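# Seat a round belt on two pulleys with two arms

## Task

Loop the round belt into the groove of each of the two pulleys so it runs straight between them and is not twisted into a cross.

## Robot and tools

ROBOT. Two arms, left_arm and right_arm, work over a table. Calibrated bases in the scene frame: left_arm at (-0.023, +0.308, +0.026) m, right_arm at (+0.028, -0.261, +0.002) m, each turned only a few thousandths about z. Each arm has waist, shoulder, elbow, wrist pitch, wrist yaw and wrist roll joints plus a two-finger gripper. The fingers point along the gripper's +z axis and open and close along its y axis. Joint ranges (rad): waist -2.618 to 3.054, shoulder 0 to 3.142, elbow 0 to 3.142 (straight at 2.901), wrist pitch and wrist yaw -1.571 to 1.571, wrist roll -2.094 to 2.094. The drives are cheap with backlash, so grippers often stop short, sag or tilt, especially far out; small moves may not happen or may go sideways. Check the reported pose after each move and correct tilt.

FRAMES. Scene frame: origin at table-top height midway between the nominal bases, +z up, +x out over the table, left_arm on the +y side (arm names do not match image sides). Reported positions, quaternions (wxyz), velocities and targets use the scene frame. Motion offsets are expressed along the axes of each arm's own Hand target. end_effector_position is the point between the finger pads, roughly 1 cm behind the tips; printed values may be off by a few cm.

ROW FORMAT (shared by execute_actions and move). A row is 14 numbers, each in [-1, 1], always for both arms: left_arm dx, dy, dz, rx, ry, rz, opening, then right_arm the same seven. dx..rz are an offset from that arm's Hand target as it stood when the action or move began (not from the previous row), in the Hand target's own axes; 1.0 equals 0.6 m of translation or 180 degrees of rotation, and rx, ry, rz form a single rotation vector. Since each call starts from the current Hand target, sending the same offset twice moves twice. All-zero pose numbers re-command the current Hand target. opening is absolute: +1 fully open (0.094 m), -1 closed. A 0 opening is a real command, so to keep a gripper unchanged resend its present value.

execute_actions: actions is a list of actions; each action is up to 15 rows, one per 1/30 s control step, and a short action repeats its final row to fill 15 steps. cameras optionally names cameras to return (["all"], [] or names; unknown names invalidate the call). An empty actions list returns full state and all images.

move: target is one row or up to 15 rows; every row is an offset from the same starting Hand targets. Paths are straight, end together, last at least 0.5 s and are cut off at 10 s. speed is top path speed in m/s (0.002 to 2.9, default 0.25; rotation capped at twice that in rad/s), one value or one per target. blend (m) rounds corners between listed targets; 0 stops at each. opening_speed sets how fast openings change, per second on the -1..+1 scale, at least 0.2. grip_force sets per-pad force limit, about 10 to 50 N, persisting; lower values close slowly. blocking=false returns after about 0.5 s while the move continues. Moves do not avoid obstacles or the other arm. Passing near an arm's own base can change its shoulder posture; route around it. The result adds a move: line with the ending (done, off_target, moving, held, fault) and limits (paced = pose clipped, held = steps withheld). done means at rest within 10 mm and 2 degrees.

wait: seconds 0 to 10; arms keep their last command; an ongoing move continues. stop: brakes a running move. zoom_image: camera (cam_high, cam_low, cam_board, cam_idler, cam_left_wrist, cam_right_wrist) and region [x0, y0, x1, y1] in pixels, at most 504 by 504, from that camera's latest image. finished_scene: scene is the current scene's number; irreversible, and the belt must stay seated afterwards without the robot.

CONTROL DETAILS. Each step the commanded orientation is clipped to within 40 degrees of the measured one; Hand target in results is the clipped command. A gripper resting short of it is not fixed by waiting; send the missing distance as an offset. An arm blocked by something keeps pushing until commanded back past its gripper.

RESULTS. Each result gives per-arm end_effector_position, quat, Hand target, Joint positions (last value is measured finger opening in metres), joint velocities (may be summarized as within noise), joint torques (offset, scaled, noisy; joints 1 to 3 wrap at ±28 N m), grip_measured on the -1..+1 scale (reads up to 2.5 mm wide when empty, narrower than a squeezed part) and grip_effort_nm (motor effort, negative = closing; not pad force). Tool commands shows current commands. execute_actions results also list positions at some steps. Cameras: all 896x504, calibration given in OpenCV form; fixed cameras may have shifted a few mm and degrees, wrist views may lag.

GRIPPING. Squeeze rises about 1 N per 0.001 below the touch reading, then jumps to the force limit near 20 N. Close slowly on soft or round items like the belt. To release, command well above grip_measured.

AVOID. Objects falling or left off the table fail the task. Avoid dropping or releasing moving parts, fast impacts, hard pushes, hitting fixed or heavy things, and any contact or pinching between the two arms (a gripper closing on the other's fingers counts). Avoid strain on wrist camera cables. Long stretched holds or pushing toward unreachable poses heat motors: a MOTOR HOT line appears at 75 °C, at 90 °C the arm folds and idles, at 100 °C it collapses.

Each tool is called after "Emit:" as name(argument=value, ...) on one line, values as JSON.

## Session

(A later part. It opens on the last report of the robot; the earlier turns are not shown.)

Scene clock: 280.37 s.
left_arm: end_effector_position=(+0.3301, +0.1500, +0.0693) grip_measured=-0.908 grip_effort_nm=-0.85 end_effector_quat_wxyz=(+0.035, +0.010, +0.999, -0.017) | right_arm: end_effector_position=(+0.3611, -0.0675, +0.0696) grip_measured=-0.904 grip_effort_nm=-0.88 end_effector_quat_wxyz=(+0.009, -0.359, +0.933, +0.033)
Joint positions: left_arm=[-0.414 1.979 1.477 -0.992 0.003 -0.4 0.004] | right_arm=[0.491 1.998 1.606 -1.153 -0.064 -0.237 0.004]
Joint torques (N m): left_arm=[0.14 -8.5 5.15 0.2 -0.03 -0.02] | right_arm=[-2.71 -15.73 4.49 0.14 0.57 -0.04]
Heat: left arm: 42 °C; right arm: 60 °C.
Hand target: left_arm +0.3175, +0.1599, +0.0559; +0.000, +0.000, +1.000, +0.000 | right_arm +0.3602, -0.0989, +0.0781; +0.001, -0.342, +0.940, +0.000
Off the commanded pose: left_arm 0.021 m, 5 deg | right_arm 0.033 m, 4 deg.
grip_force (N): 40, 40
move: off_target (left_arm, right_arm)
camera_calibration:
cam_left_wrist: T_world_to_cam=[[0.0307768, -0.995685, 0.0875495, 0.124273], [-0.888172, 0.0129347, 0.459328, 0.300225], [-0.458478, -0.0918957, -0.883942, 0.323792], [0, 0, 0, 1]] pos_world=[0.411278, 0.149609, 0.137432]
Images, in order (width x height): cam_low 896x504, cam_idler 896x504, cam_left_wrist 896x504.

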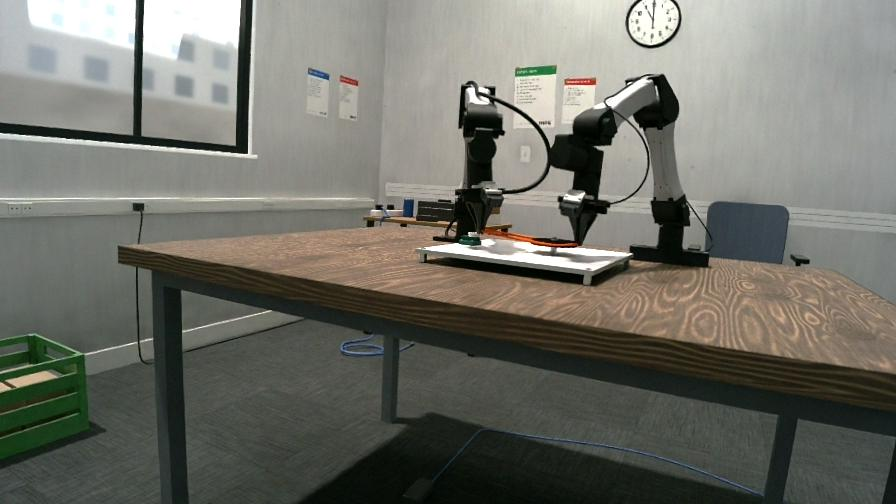

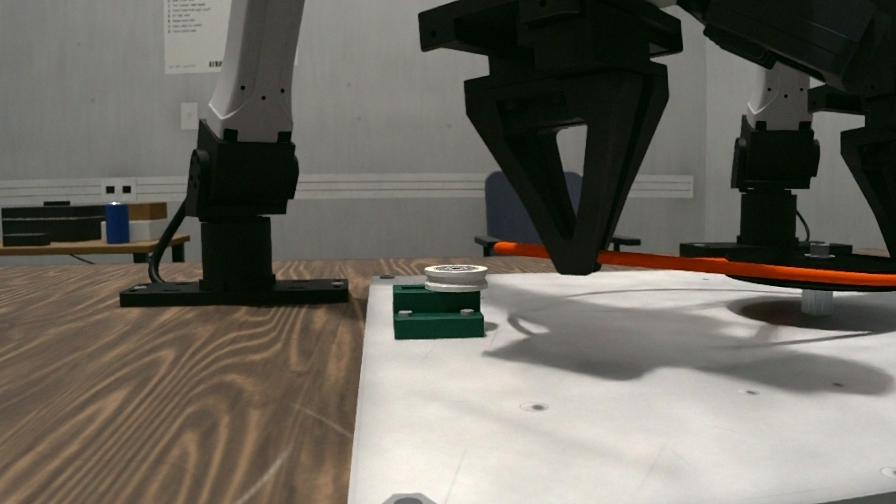

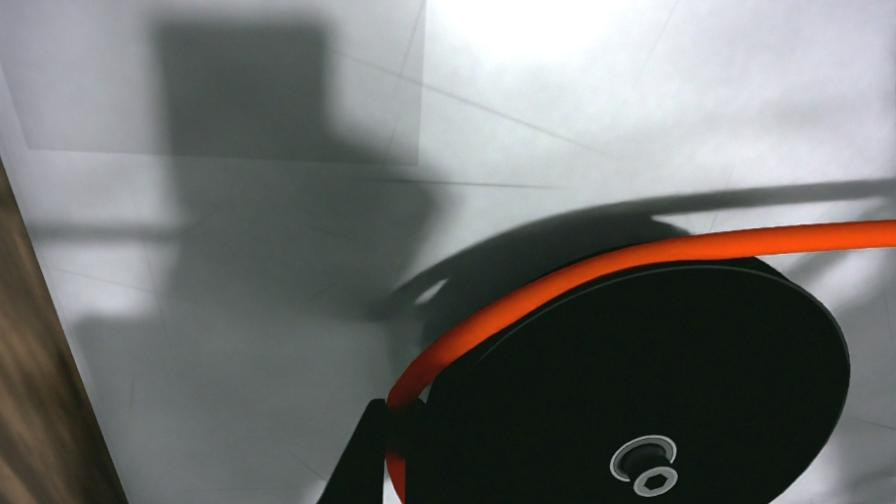

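Emit:
move(target=[[0,0,0,0,0,0,-0.84,0,0,0,0,0,0,-0.95],[0,0.0063,-0.002,0.139,0,0,-0.84,0,0,0,0,0,0,-0.95]], speed=0.1, cameras=["cam_left_wrist","cam_low"])

Emit:
zoom_image(camera="cam_low", region=[500, 200, 640, 280])

Emit:
zoom_image(camera="cam_left_wrist", region=[300, 104, 800, 504])

Scene clock: 291.77 s.
left_arm: end_effector_position=(+0.3334, +0.1533, +0.0550) grip_measured=-0.840 grip_effort_nm=0.00 end_effector_quat_wxyz=(+0.020, +0.008, +0.974, -0.227) | right_arm: end_effector_position=(+0.3619, -0.0689, +0.0696) grip_measured=-0.904 grip_effort_nm=-0.87 end_effector_quat_wxyz=(+0.009, -0.357, +0.933, +0.033)
Joint positions: left_arm=[-0.214 1.949 1.298 -0.776 0.437 -0.235 0.008] | right_arm=[0.487 1.998 1.606 -1.153 -0.064 -0.237 0.004]
Joint torques (N m): left_arm=[0.68 -13.14 3.77 0.2 0.24 0.22] | right_arm=[-2.4 -15.73 4.51 0.14 0.57 -0.05]
Heat: left arm: 42 °C; right arm: 58 °C.
Hand target: left_arm +0.3174, +0.1637, +0.0571; +0.000, +0.000, +0.976, -0.216 | right_arm +0.3602, -0.0988, +0.0781; +0.001, -0.342, +0.940, +0.000
Off the commanded pose: left_arm 0.019 m, 3 deg | right_arm 0.031 m, 4 deg.
grip_force (N): 40, 40
move: off_target (left_arm, right_arm)
camera_calibration:
cam_left_wrist: T_world_to_cam=[[0.0283466, -0.87237, 0.488025, 0.0886035], [-0.872016, 0.217087, 0.438704, 0.274095], [-0.488656, -0.438001, -0.754567, 0.368882], [0, 0, 0, 1]] pos_world=[0.41676, 0.179364, 0.114859]
Images, in order (width x height): cam_low 896x504, cam_left_wrist 896x504.

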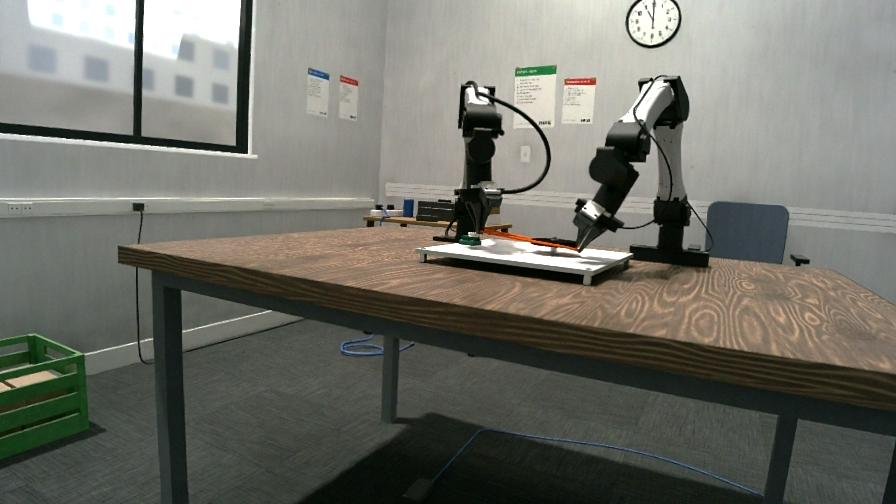

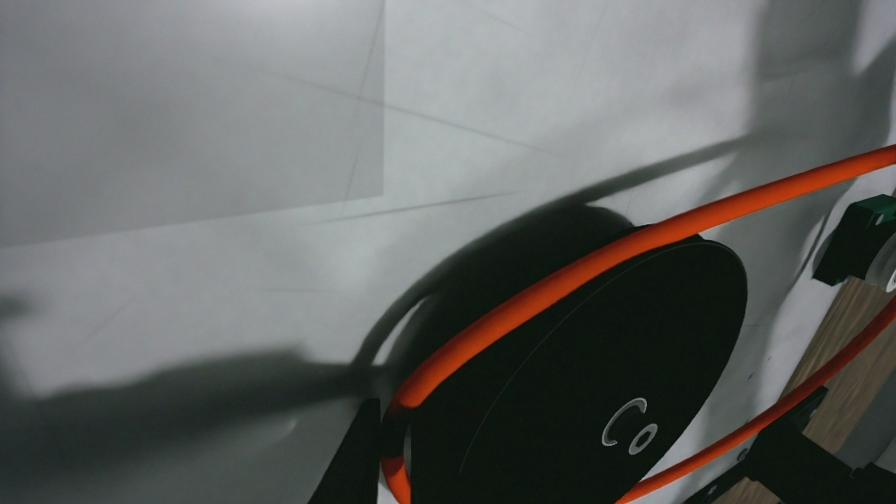

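Scaled by 3.600 from the camera's 896x504 image, which has a finer 1280x720 frame.

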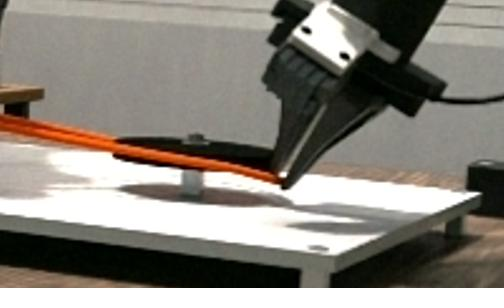

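Scaled by 1.008 from the camera's 896x504 image, which has a finer 1280x720 frame.

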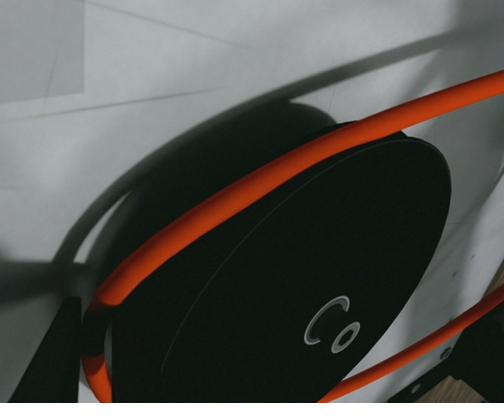

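Emit:
move(target=[[0,-0.0127,-0.0272,0,0,0,-0.84,0,0,0,0,0,0,-0.95]], speed=0.06, cameras=["cam_left_wrist","cam_low"])

Emit:
zoom_image(camera="cam_low", region=[500, 200, 640, 280])

Scene clock: 299.83 s.
left_arm: end_effector_position=(+0.3313, +0.1533, +0.0634) grip_measured=-0.840 grip_effort_nm=0.00 end_effector_quat_wxyz=(+0.022, +0.010, +0.973, -0.229) | right_arm: end_effector_position=(+0.3624, -0.0698, +0.0696) grip_measured=-0.904 grip_effort_nm=-0.87 end_effector_quat_wxyz=(+0.009, -0.356, +0.934, +0.033)
Joint positions: left_arm=[-0.213 1.925 1.299 -0.794 0.442 -0.233 0.008] | right_arm=[0.484 1.998 1.606 -1.153 -0.064 -0.237 0.004]
Joint torques (N m): left_arm=[0.61 -12.89 7.09 -0.25 0.3 0.14] | right_arm=[-2.22 -15.72 4.51 0.14 0.57 -0.05]
Heat: left arm: 45 °C; right arm: 58 °C.
Hand target: left_arm +0.3175, +0.1637, +0.0752; +0.000, +0.000, +0.976, -0.216 | right_arm +0.3603, -0.0989, +0.0781; +0.001, -0.342, +0.940, +0.000
Off the commanded pose: left_arm 0.021 m, 3 deg | right_arm 0.030 m, 4 deg.
grip_force (N): 40, 40
move: off_target (left_arm, right_arm)
camera_calibration:
cam_left_wrist: T_world_to_cam=[[0.0244794, -0.869599, 0.493151, 0.0850683], [-0.874167, 0.220706, 0.432575, 0.269148], [-0.485009, -0.441686, -0.754772, 0.373536], [0, 0, 0, 1]] pos_world=[0.414366, 0.179558, 0.123556]
Images, in order (width x height): cam_low 896x504, cam_left_wrist 896x504.

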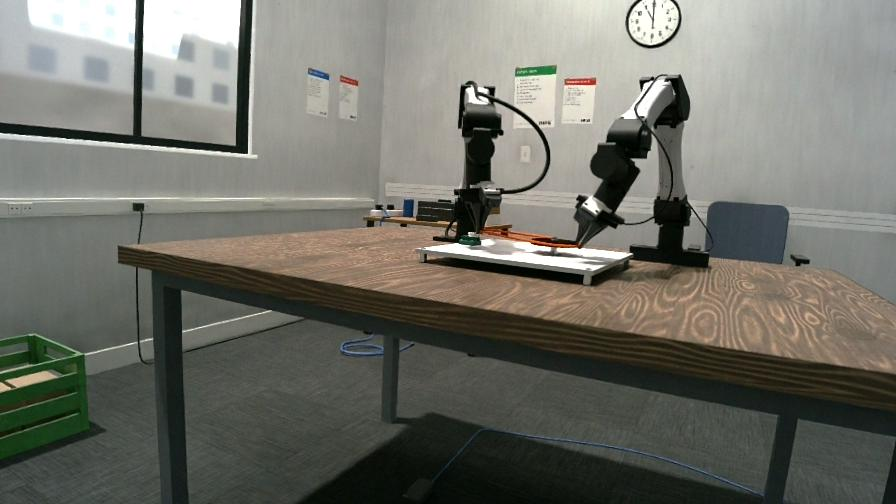

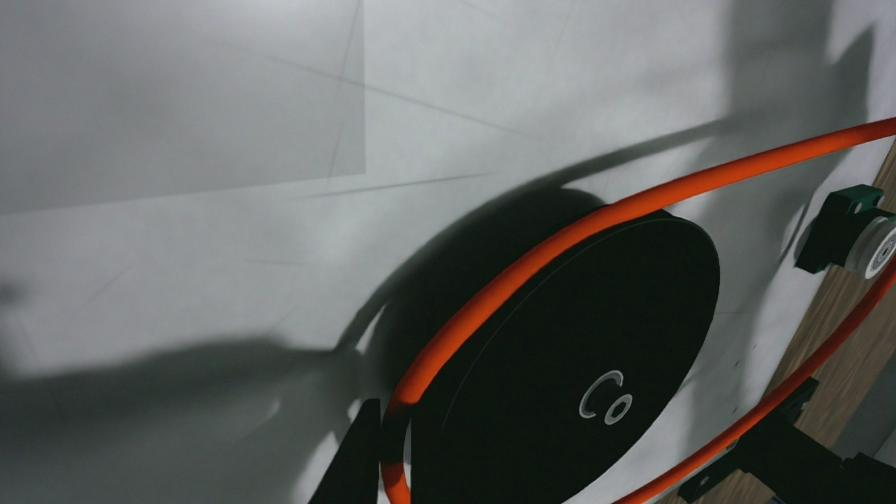

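Scaled by 3.600 from the camera's 896x504 image, which has a finer 1280x720 frame.

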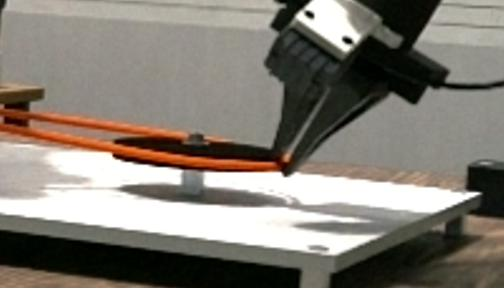

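Emit:
move(target=[[0,0,0.0343,0.139,0,0,-0.84,0,0,0,0,0,0,-0.95]], speed=0.08, cameras=["cam_left_wrist","cam_low"])

Emit:
zoom_image(camera="cam_low", region=[500, 200, 640, 280])

Emit:
zoom_image(camera="cam_left_wrist", region=[300, 104, 800, 504])

Scene clock: 321.10 s.
left_arm: end_effector_position=(+0.3167, +0.1563, +0.0633) grip_measured=-0.840 grip_effort_nm=0.01 end_effector_quat_wxyz=(-0.004, -0.009, +0.912, -0.410) | right_arm: end_effector_position=(+0.3651, -0.0855, +0.0686) grip_measured=-0.904 grip_effort_nm=-0.88 end_effector_quat_wxyz=(+0.001, -0.338, +0.941, +0.020)
Joint positions: left_arm=[-0.058 1.96 1.172 -0.711 0.844 -0.115 0.008] | right_arm=[0.456 1.997 1.602 -1.168 -0.04 -0.228 0.004]
Joint torques (N m): left_arm=[0.12 -7.75 4.31 0.84 0.75 0.29] | right_arm=[-0.12 -15.61 4.83 0.14 0.35 -0.07]
Heat: left arm: 52 °C; right arm: 58 °C.
Hand target: left_arm +0.3175, +0.1550, +0.0565; +0.000, +0.000, +0.906, -0.423 | right_arm +0.3603, -0.0989, +0.0781; +0.001, -0.342, +0.940, +0.000
Off the commanded pose: left_arm 0.007 m, 2 deg | right_arm 0.017 m, 2 deg.
grip_force (N): 40, 40
move: off_target (right_arm)
camera_calibration:
cam_left_wrist: T_world_to_cam=[[0.0742072, -0.621904, 0.779569, 0.0154967], [-0.853501, 0.364706, 0.372191, 0.230549], [-0.515781, -0.692982, -0.503732, 0.400901], [0, 0, 0, 1]] pos_world=[0.402401, 0.203372, 0.104058]
Images, in order (width x height): cam_low 896x504, cam_left_wrist 896x504.

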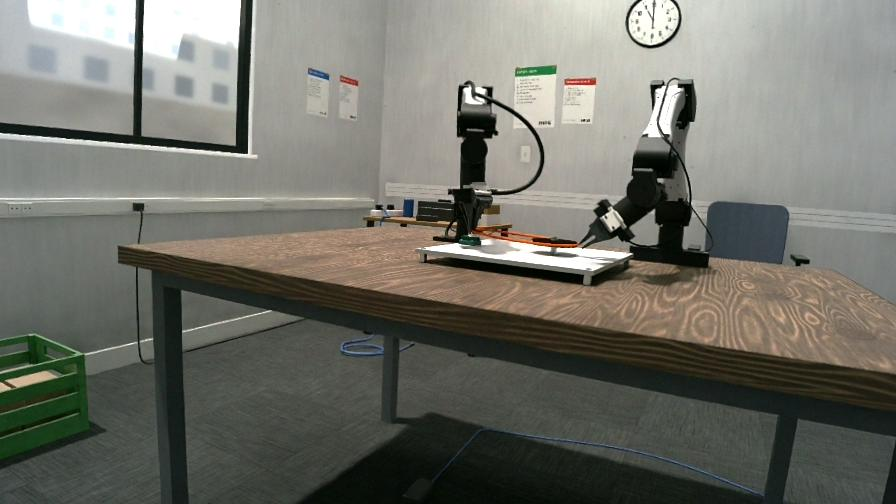

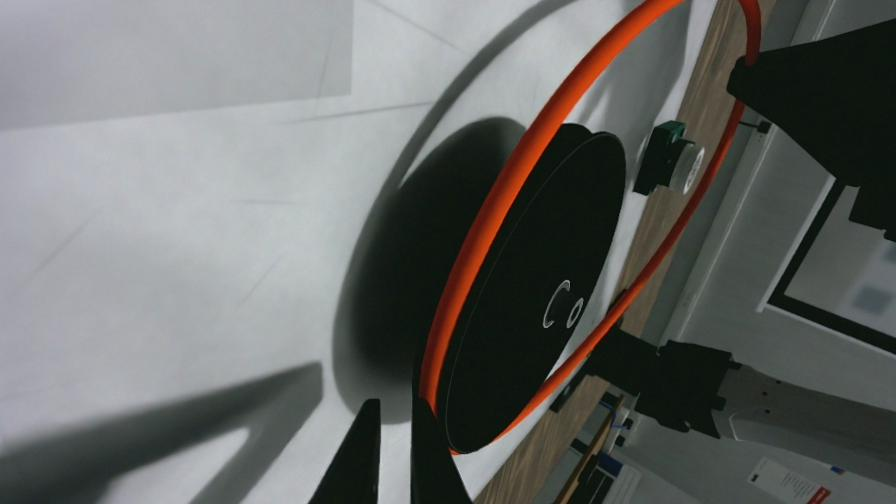

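Scaled by 3.600 from the camera's 896x504 image, which has a finer 1280x720 frame.

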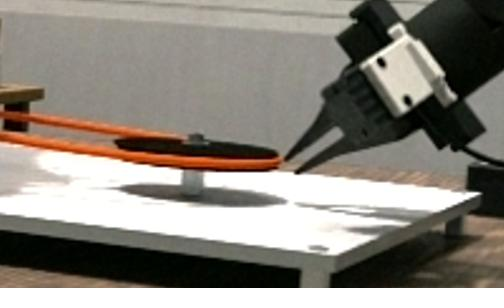

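Scaled by 1.008 from the camera's 896x504 image, which has a finer 1280x720 frame.

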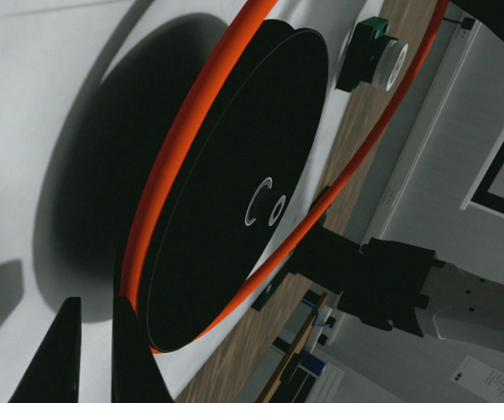

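Emit:
move(target=[[0,0,-0.0833,0,0,0,-0.84,0,0,-0.02,0,0,0,-0.95],[0,0,-0.0833,0,0,0,-0.84,0.09,-0.015,-0.02,0,0,-0.0833,-0.95]], speed=0.08, cameras=["cam_left_wrist","cam_right_wrist","cam_idler","cam_low"])

Emit:
zoom_image(camera="cam_low", region=[440, 200, 640, 280])

Emit:
zoom_image(camera="cam_idler", region=[340, 200, 560, 340])

Scene clock: 340.30 s.
left_arm: end_effector_position=(+0.3127, +0.1946, +0.0780) grip_measured=-0.840 grip_effort_nm=0.00 end_effector_quat_wxyz=(-0.011, -0.012, +0.911, -0.412) | right_arm: end_effector_position=(+0.3307, -0.1183, +0.0847) grip_measured=-0.904 grip_effort_nm=-0.87 end_effector_quat_wxyz=(+0.013, -0.459, +0.888, +0.023)
Joint positions: left_arm=[0.055 1.96 1.237 -0.92 0.847 0.057 0.008] | right_arm=[0.41 1.799 1.4 -1.148 -0.047 -0.537 0.004]
Joint torques (N m): left_arm=[-0.06 -10.13 7.47 -0.02 0.74 0.31] | right_arm=[-1.73 -13.18 4.57 0.2 0.38 -0.27]
Heat: left arm: 49 °C; right arm: 61 °C.
Hand target: left_arm +0.3175, +0.1933, +0.0886; +0.000, +0.000, +0.906, -0.423 | right_arm +0.3247, -0.1404, +0.0900; +0.001, -0.462, +0.887, +0.000
Off the commanded pose: left_arm 0.012 m, 2 deg | right_arm 0.024 m, 3 deg.
grip_force (N): 40, 40
move: off_target (left_arm, right_arm)
camera_calibration:
cam_left_wrist: T_world_to_cam=[[0.0858643, -0.619637, 0.780178, 0.0240676], [-0.847691, 0.366016, 0.383994, 0.204698], [-0.523495, -0.694321, -0.493833, 0.434638], [0, 0, 0, 1]] pos_world=[0.398985, 0.241769, 0.117259]
cam_right_wrist: T_world_to_cam=[[0.840292, -0.541684, 0.0220889, -0.352536], [-0.476704, -0.718859, 0.50596, 0.0651749], [-0.258192, -0.435684, -0.862274, 0.21221], [0, 0, 0, 1]] pos_world=[0.382094, -0.0516553, 0.157795]
Images, in order (width x height): cam_low 896x504, cam_idler 896x504, cam_left_wrist 896x504, cam_right_wrist 896x504.

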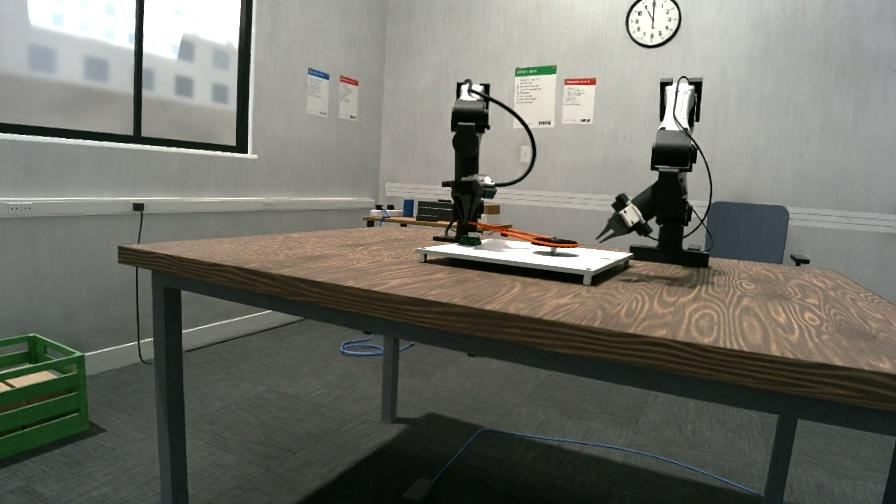

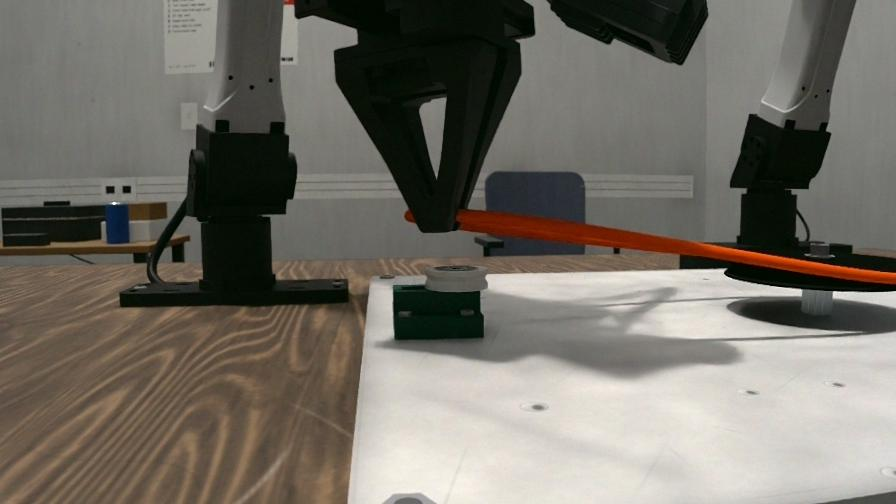

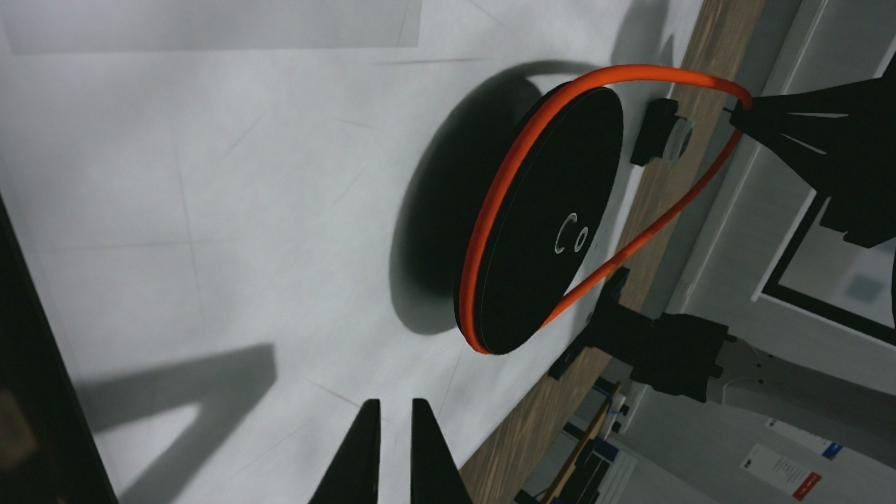

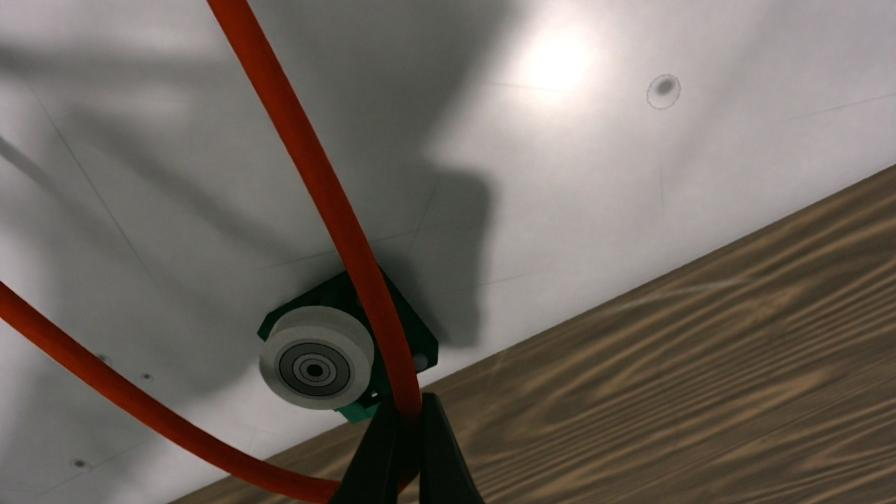

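Scaled by 2.520 from the camera's 896x504 image, which has a finer 1280x720 frame.

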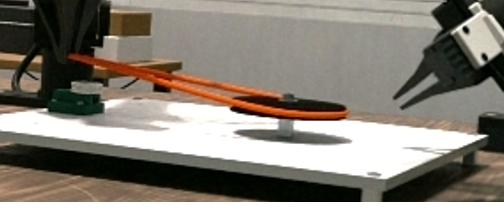

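Scaled by 2.291 from the camera's 896x504 image, which has a finer 1280x720 frame.

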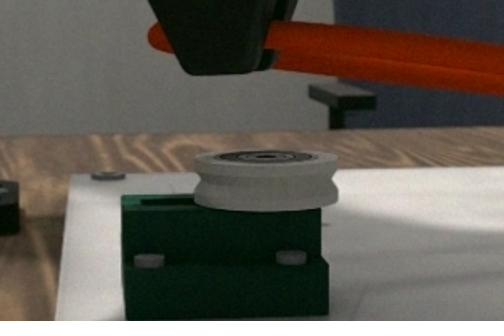

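Emit:
move(target=[[0,0,0,0,0,0,-0.84,0.023,-0.002,0,0,0,0,-0.95],[0,0,0,0,0,0,-0.84,0.023,-0.002,0.0467,0,0,0,-0.95]], speed=0.06, cameras=["cam_right_wrist","cam_idler"])

Emit:
zoom_image(camera="cam_idler", region=[340, 200, 560, 340])

Scene clock: 361.33 s.
left_arm: end_effector_position=(+0.3127, +0.1946, +0.0780) grip_measured=-0.840 grip_effort_nm=0.00 end_effector_quat_wxyz=(-0.011, -0.012, +0.911, -0.412) | right_arm: end_effector_position=(+0.3258, -0.1230, +0.0646) grip_measured=-0.904 grip_effort_nm=-0.87 end_effector_quat_wxyz=(+0.031, -0.461, +0.886, +0.035)
Joint positions: left_arm=[0.055 1.96 1.237 -0.92 0.847 0.057 0.008] | right_arm=[0.388 1.76 1.269 -1.023 -0.075 -0.563 0.004]
Joint torques (N m): left_arm=[-0.09 -10.18 7.58 0 0.75 0.31] | right_arm=[-2.13 -10.65 4.34 0.17 0.62 -0.3]
Heat: left arm: 49 °C; right arm: 62 °C.
Hand target: left_arm +0.3175, +0.1933, +0.0886; +0.000, +0.000, +0.906, -0.423 | right_arm +0.3178, -0.1525, +0.0619; +0.000, -0.462, +0.887, +0.000
Off the commanded pose: left_arm 0.012 m, 2 deg | right_arm 0.031 m, 5 deg.
grip_force (N): 40, 40
move: off_target (left_arm, right_arm)
camera_calibration:
cam_right_wrist: T_world_to_cam=[[0.842769, -0.537911, 0.0197834, -0.350697], [-0.483351, -0.74009, 0.467588, 0.0716241], [-0.23688, -0.403631, -0.883725, 0.189949], [0, 0, 0, 1]] pos_world=[0.375171, -0.0589662, 0.14131]
Images, in order (width x height): cam_idler 896x504, cam_right_wrist 896x504.

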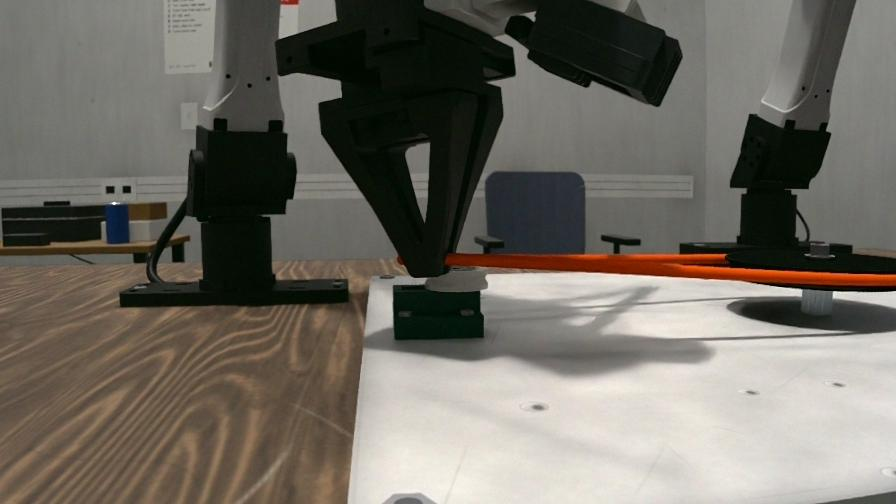

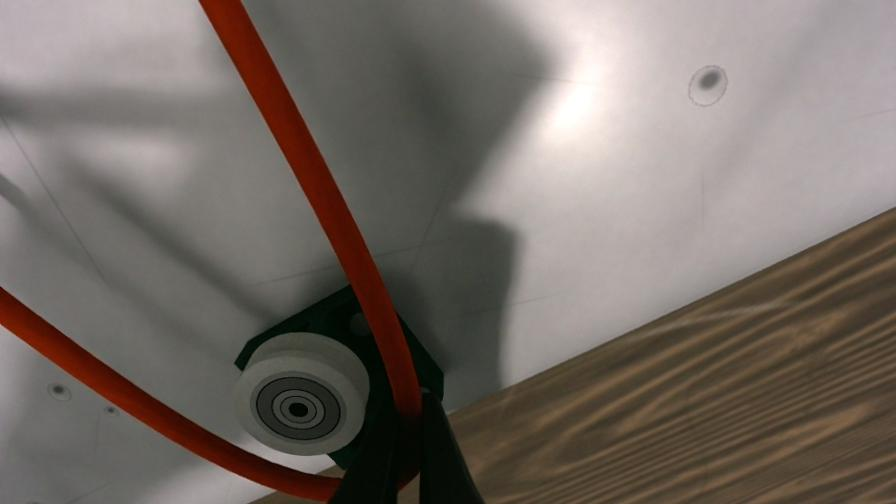

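Scaled by 2.291 from the camera's 896x504 image, which has a finer 1280x720 frame.

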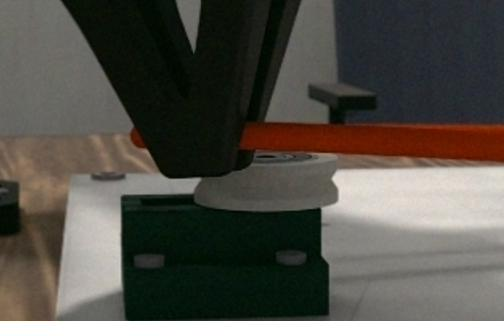

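Emit:
move(target=[[0,0,0,0,0,0,-0.84,0,0,0.0215,0,0,0,-0.95]], speed=0.06, cameras=["cam_right_wrist","cam_idler"])

Emit:
zoom_image(camera="cam_idler", region=[340, 200, 560, 340])

Scene clock: 368.47 s.
left_arm: end_effector_position=(+0.3127, +0.1946, +0.0780) grip_measured=-0.840 grip_effort_nm=0.01 end_effector_quat_wxyz=(-0.011, -0.012, +0.911, -0.412) | right_arm: end_effector_position=(+0.3262, -0.1228, +0.0561) grip_measured=-0.904 grip_effort_nm=-0.87 end_effector_quat_wxyz=(+0.037, -0.461, +0.886, +0.034)
Joint positions: left_arm=[0.055 1.96 1.237 -0.92 0.847 0.057 0.008] | right_arm=[0.388 1.76 1.233 -0.975 -0.075 -0.563 0.004]
Joint torques (N m): left_arm=[0.01 -10.13 7.43 0.03 0.77 0.29] | right_arm=[-2.14 -9.35 4.25 0.21 0.62 -0.3]
Heat: left arm: 49 °C; right arm: 61 °C.
Hand target: left_arm +0.3175, +0.1933, +0.0886; +0.000, +0.000, +0.906, -0.423 | right_arm +0.3178, -0.1525, +0.0490; +0.000, -0.462, +0.887, +0.000
Off the commanded pose: left_arm 0.012 m, 2 deg | right_arm 0.032 m, 6 deg.
grip_force (N): 40, 40
move: off_target (left_arm, right_arm)
camera_calibration:
cam_right_wrist: T_world_to_cam=[[0.842504, -0.538039, 0.026485, -0.351165], [-0.488366, -0.742123, 0.459077, 0.0777781], [-0.227346, -0.399708, -0.888002, 0.180204], [0, 0, 0, 1]] pos_world=[0.374811, -0.059191, 0.133616]
Images, in order (width x height): cam_idler 896x504, cam_right_wrist 896x504.

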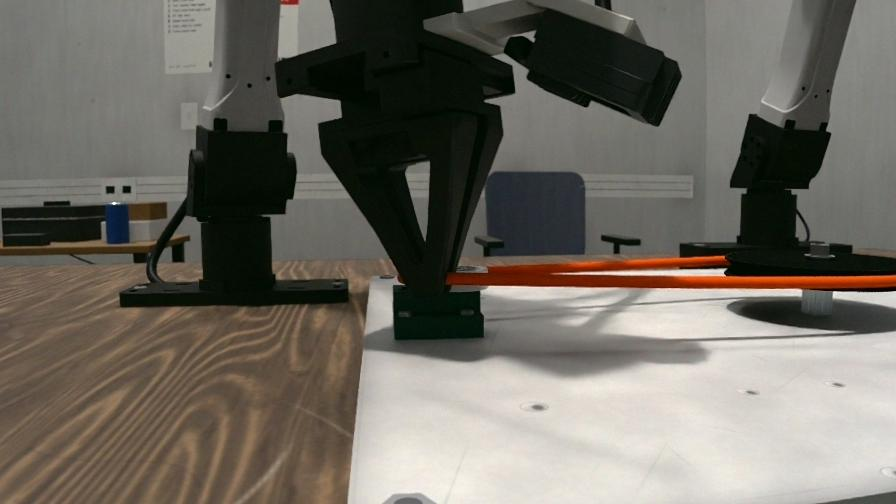

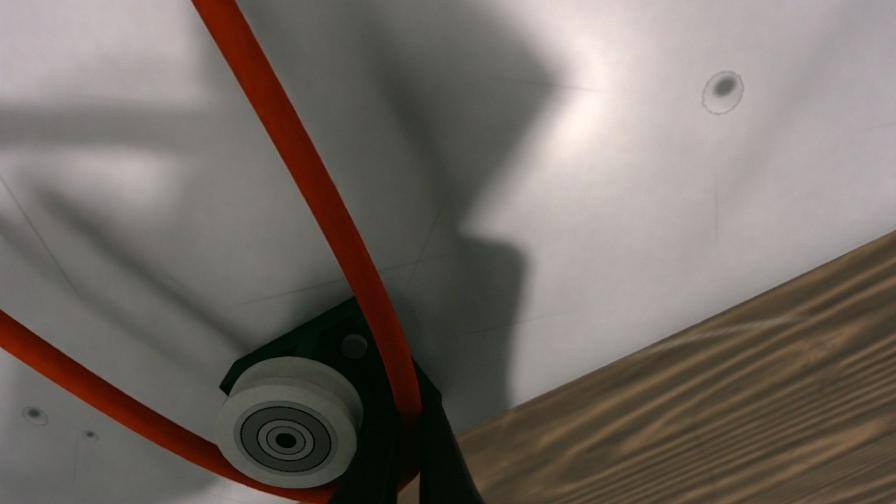

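Scaled by 2.291 from the camera's 896x504 image, which has a finer 1280x720 frame.

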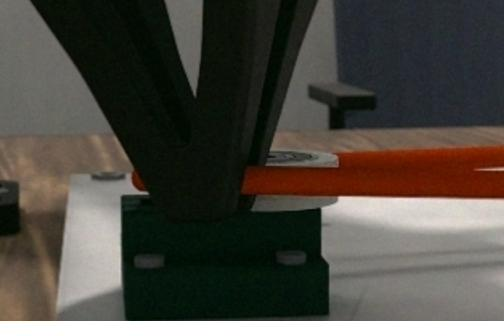

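Emit:
move(target=[[0,0,0,0,0,0,-0.84,-0.0693,0.039,-0.01,0,0,-0.0556,-0.95]], speed=0.06, cameras=["cam_right_wrist","cam_idler"])

Emit:
zoom_image(camera="cam_idler", region=[340, 200, 560, 340])

Scene clock: 377.80 s.
left_arm: end_effector_position=(+0.3127, +0.1946, +0.0780) grip_measured=-0.840 grip_effort_nm=0.00 end_effector_quat_wxyz=(-0.011, -0.012, +0.911, -0.412) | right_arm: end_effector_position=(+0.3299, -0.1001, +0.0564) grip_measured=-0.904 grip_effort_nm=-0.88 end_effector_quat_wxyz=(+0.031, -0.523, +0.852, +0.008)
Joint positions: left_arm=[0.055 1.96 1.237 -0.92 0.847 0.057 0.008] | right_arm=[0.473 1.817 1.307 -1.001 -0.021 -0.621 0.004]
Joint torques (N m): left_arm=[-0.02 -10.22 7.62 -0.01 0.72 0.27] | right_arm=[1.11 -7.91 8.23 -0.07 0.23 -0.2]
Heat: left arm: 49 °C; right arm: 59 °C.
Hand target: left_arm +0.3175, +0.1933, +0.0886; +0.000, +0.000, +0.906, -0.423 | right_arm +0.3224, -0.1049, +0.0550; +0.000, -0.537, +0.843, +0.000
Off the commanded pose: left_arm 0.012 m, 2 deg | right_arm 0.009 m, 4 deg.
grip_force (N): 40, 40
move: off_target (left_arm, right_arm)
camera_calibration:
cam_right_wrist: T_world_to_cam=[[0.90802, -0.41323, 0.0688492, -0.353547], [-0.39118, -0.777536, 0.492358, 0.0588597], [-0.149924, -0.474004, -0.867665, 0.156348], [0, 0, 0, 1]] pos_world=[0.367492, -0.0262211, 0.131019]
Images, in order (width x height): cam_idler 896x504, cam_right_wrist 896x504.

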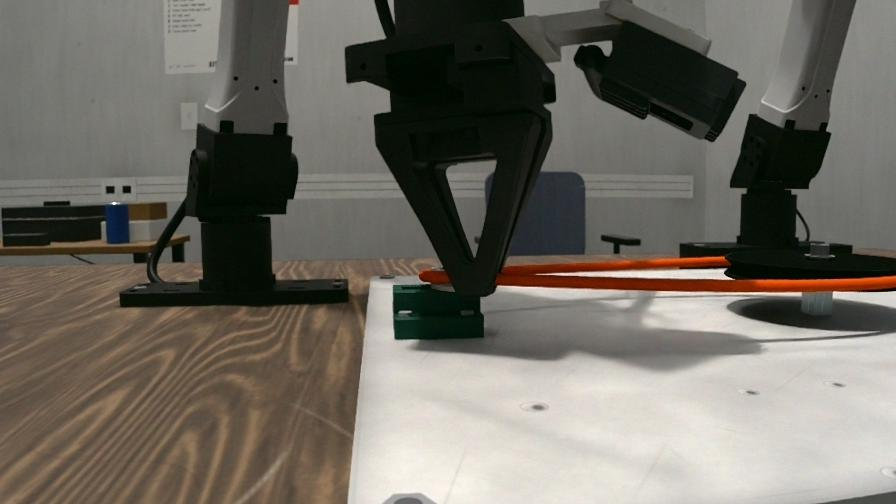

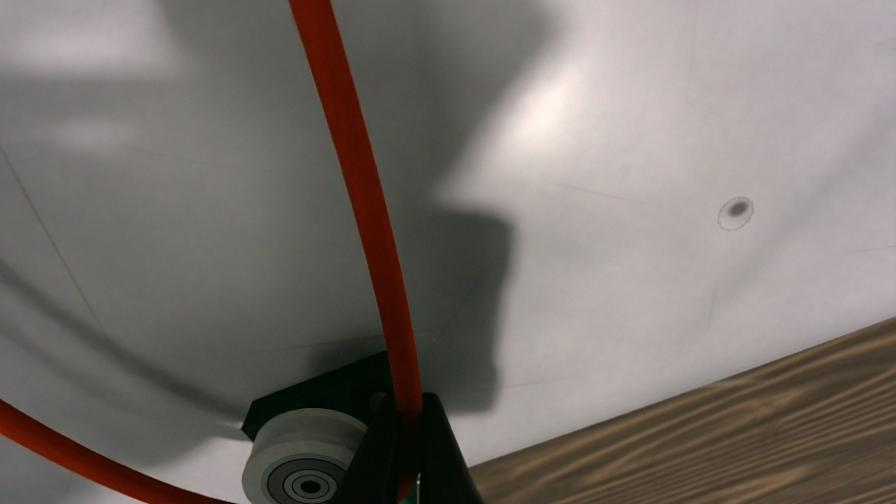

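Scaled by 2.291 from the camera's 896x504 image, which has a finer 1280x720 frame.

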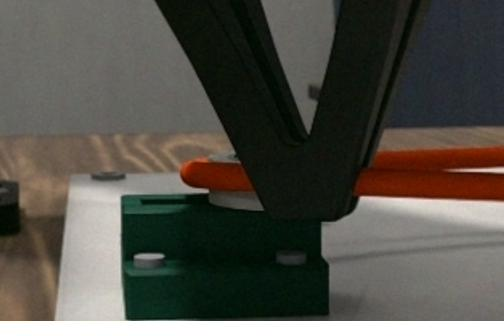

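Emit:
move(target=[[0,0,0,0,0,0,-0.84,0,0,0,0,0,0,-0.7],[0,0,0,0,0,0,-0.84,-0.0811,0.0232,-0.0067,0,0,0,-0.7],[0,0,0,0,0,0,-0.84,-0.0811,0.0232,-0.0067,0,0,0,-0.5],[0,0,0,0,0,0,-0.84,-0.0811,0.0232,-0.15,0,0,0,-0.5]], speed=0.06, cameras=["cam_right_wrist","cam_idler","cam_board","cam_low"])

Emit:
zoom_image(camera="cam_idler", region=[340, 200, 560, 340])

Emit:
zoom_image(camera="cam_idler", region=[650, 200, 896, 340])

Emit:
zoom_image(camera="cam_low", region=[440, 200, 640, 280])

Scene clock: 400.03 s.
left_arm: end_effector_position=(+0.3127, +0.1946, +0.0780) grip_measured=-0.840 grip_effort_nm=0.01 end_effector_quat_wxyz=(-0.011, -0.012, +0.911, -0.412) | right_arm: end_effector_position=(+0.3329, -0.0566, +0.1413) grip_measured=-0.503 grip_effort_nm=0.12 end_effector_quat_wxyz=(+0.006, -0.538, +0.843, +0.001)
Joint positions: left_arm=[0.055 1.96 1.237 -0.92 0.847 0.057 0.008] | right_arm=[0.584 1.932 1.8 -1.426 -0.001 -0.546 0.023]
Joint torques (N m): left_arm=[0.12 -10.24 7.36 0.01 0.79 0.28] | right_arm=[1.11 -10.35 8.51 0.13 0.05 0.21]
Heat: left arm: 50 °C; right arm: 54 °C.
Hand target: left_arm +0.3175, +0.1933, +0.0886; +0.000, +0.000, +0.906, -0.423 | right_arm +0.3304, -0.0550, +0.1452; +0.001, -0.537, +0.843, +0.000
Off the commanded pose: left_arm 0.012 m, 2 deg | right_arm 0.005 m, 1 deg.
grip_force (N): 40, 40
move: off_target (left_arm); target 3's new opening was sent with right_arm's hand 0.006 m and 3 deg from that target
camera_calibration:
cam_right_wrist: T_world_to_cam=[[0.923967, -0.378563, 0.0545447, -0.34545], [-0.347196, -0.770354, 0.534799, 0.0318593], [-0.160436, -0.513074, -0.843217, 0.24879], [0, 0, 0, 1]] pos_world=[0.370161, 0.0214159, 0.211588]
Images, in order (width x height): cam_low 896x504, cam_board 896x504, cam_idler 896x504, cam_right_wrist 896x504.

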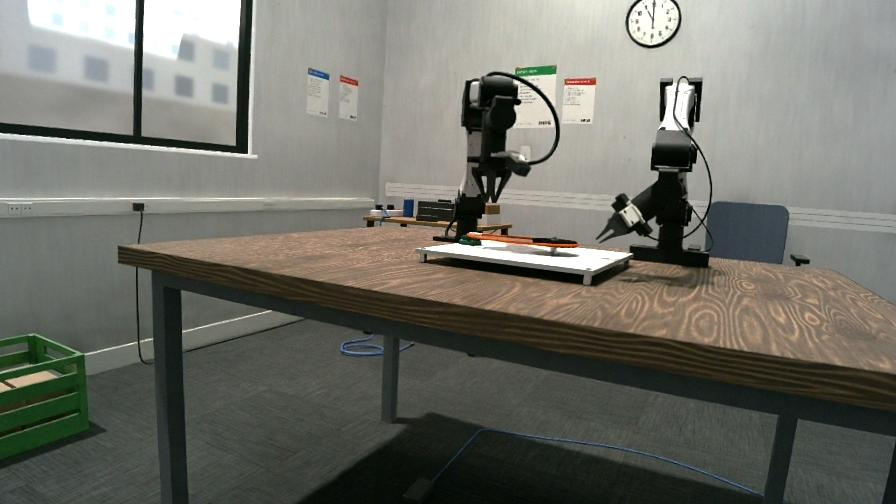

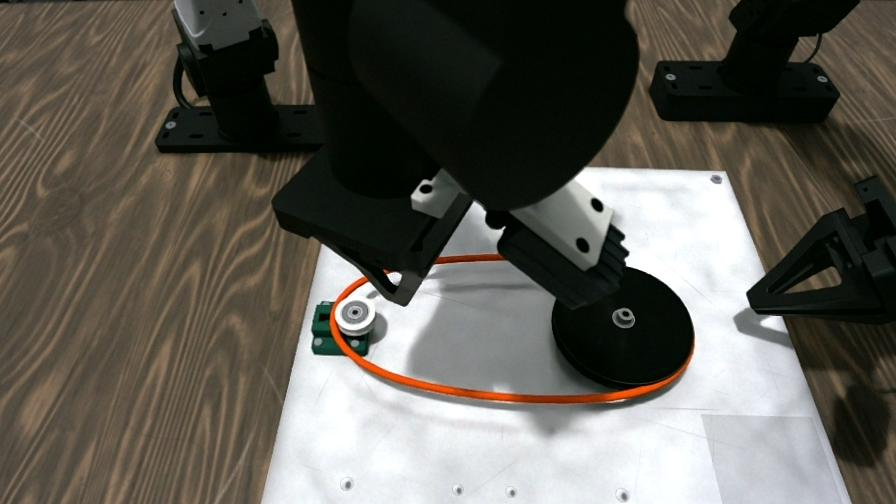

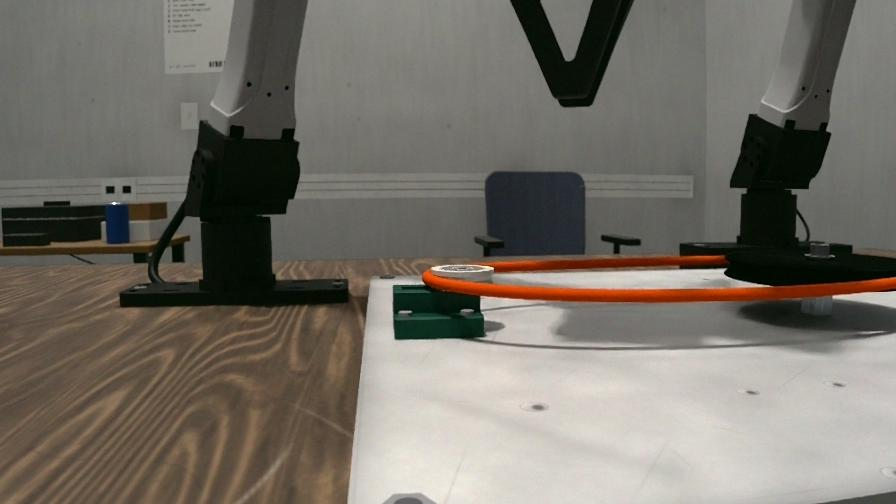

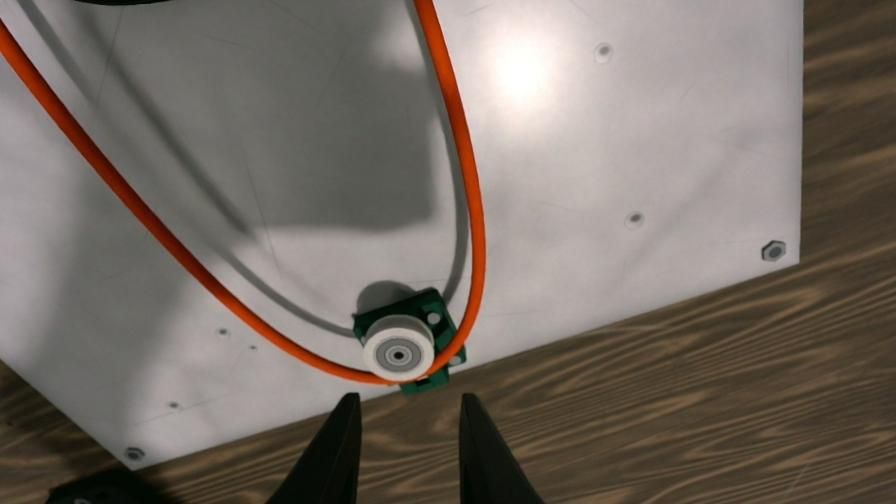

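Scaled by 2.291 from the camera's 896x504 image, which has a finer 1280x720 frame.

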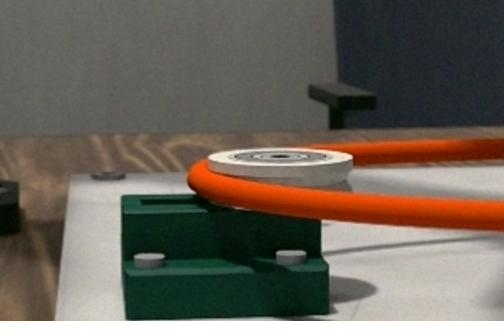

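Scaled by 2.049 from the camera's 896x504 image, which has a finer 1280x720 frame.

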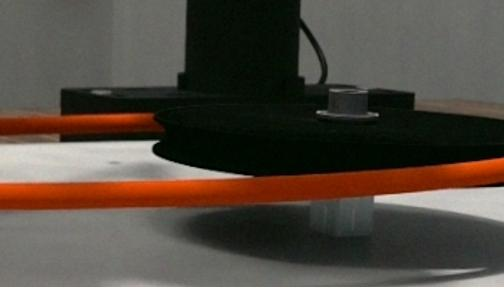

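Scaled by 2.520 from the camera's 896x504 image, which has a finer 1280x720 frame.

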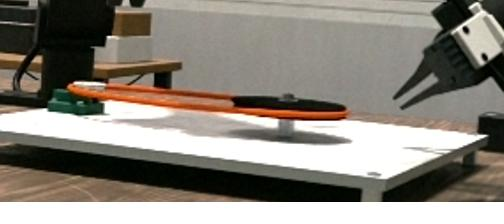

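Emit:
zoom_image(camera="cam_right_wrist", region=[320, 270, 500, 410])

Emit:
zoom_image(camera="cam_board", region=[520, 240, 720, 420])

Scaled by 2.800 from the camera's 896x504 image, which has a finer 1280x720 frame.

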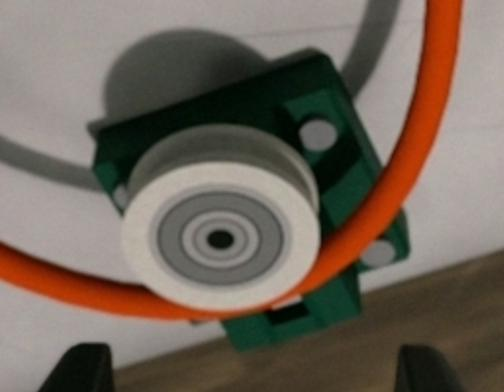

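Scaled by 2.520 from the camera's 896x504 image, which has a finer 1280x720 frame.

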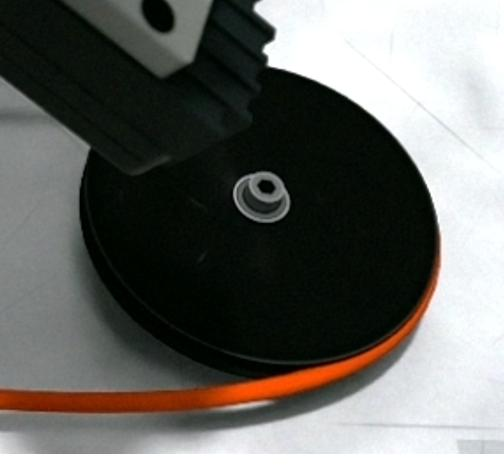

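Emit:
finished_scene(scene=2)

The scene is finished: the task was done.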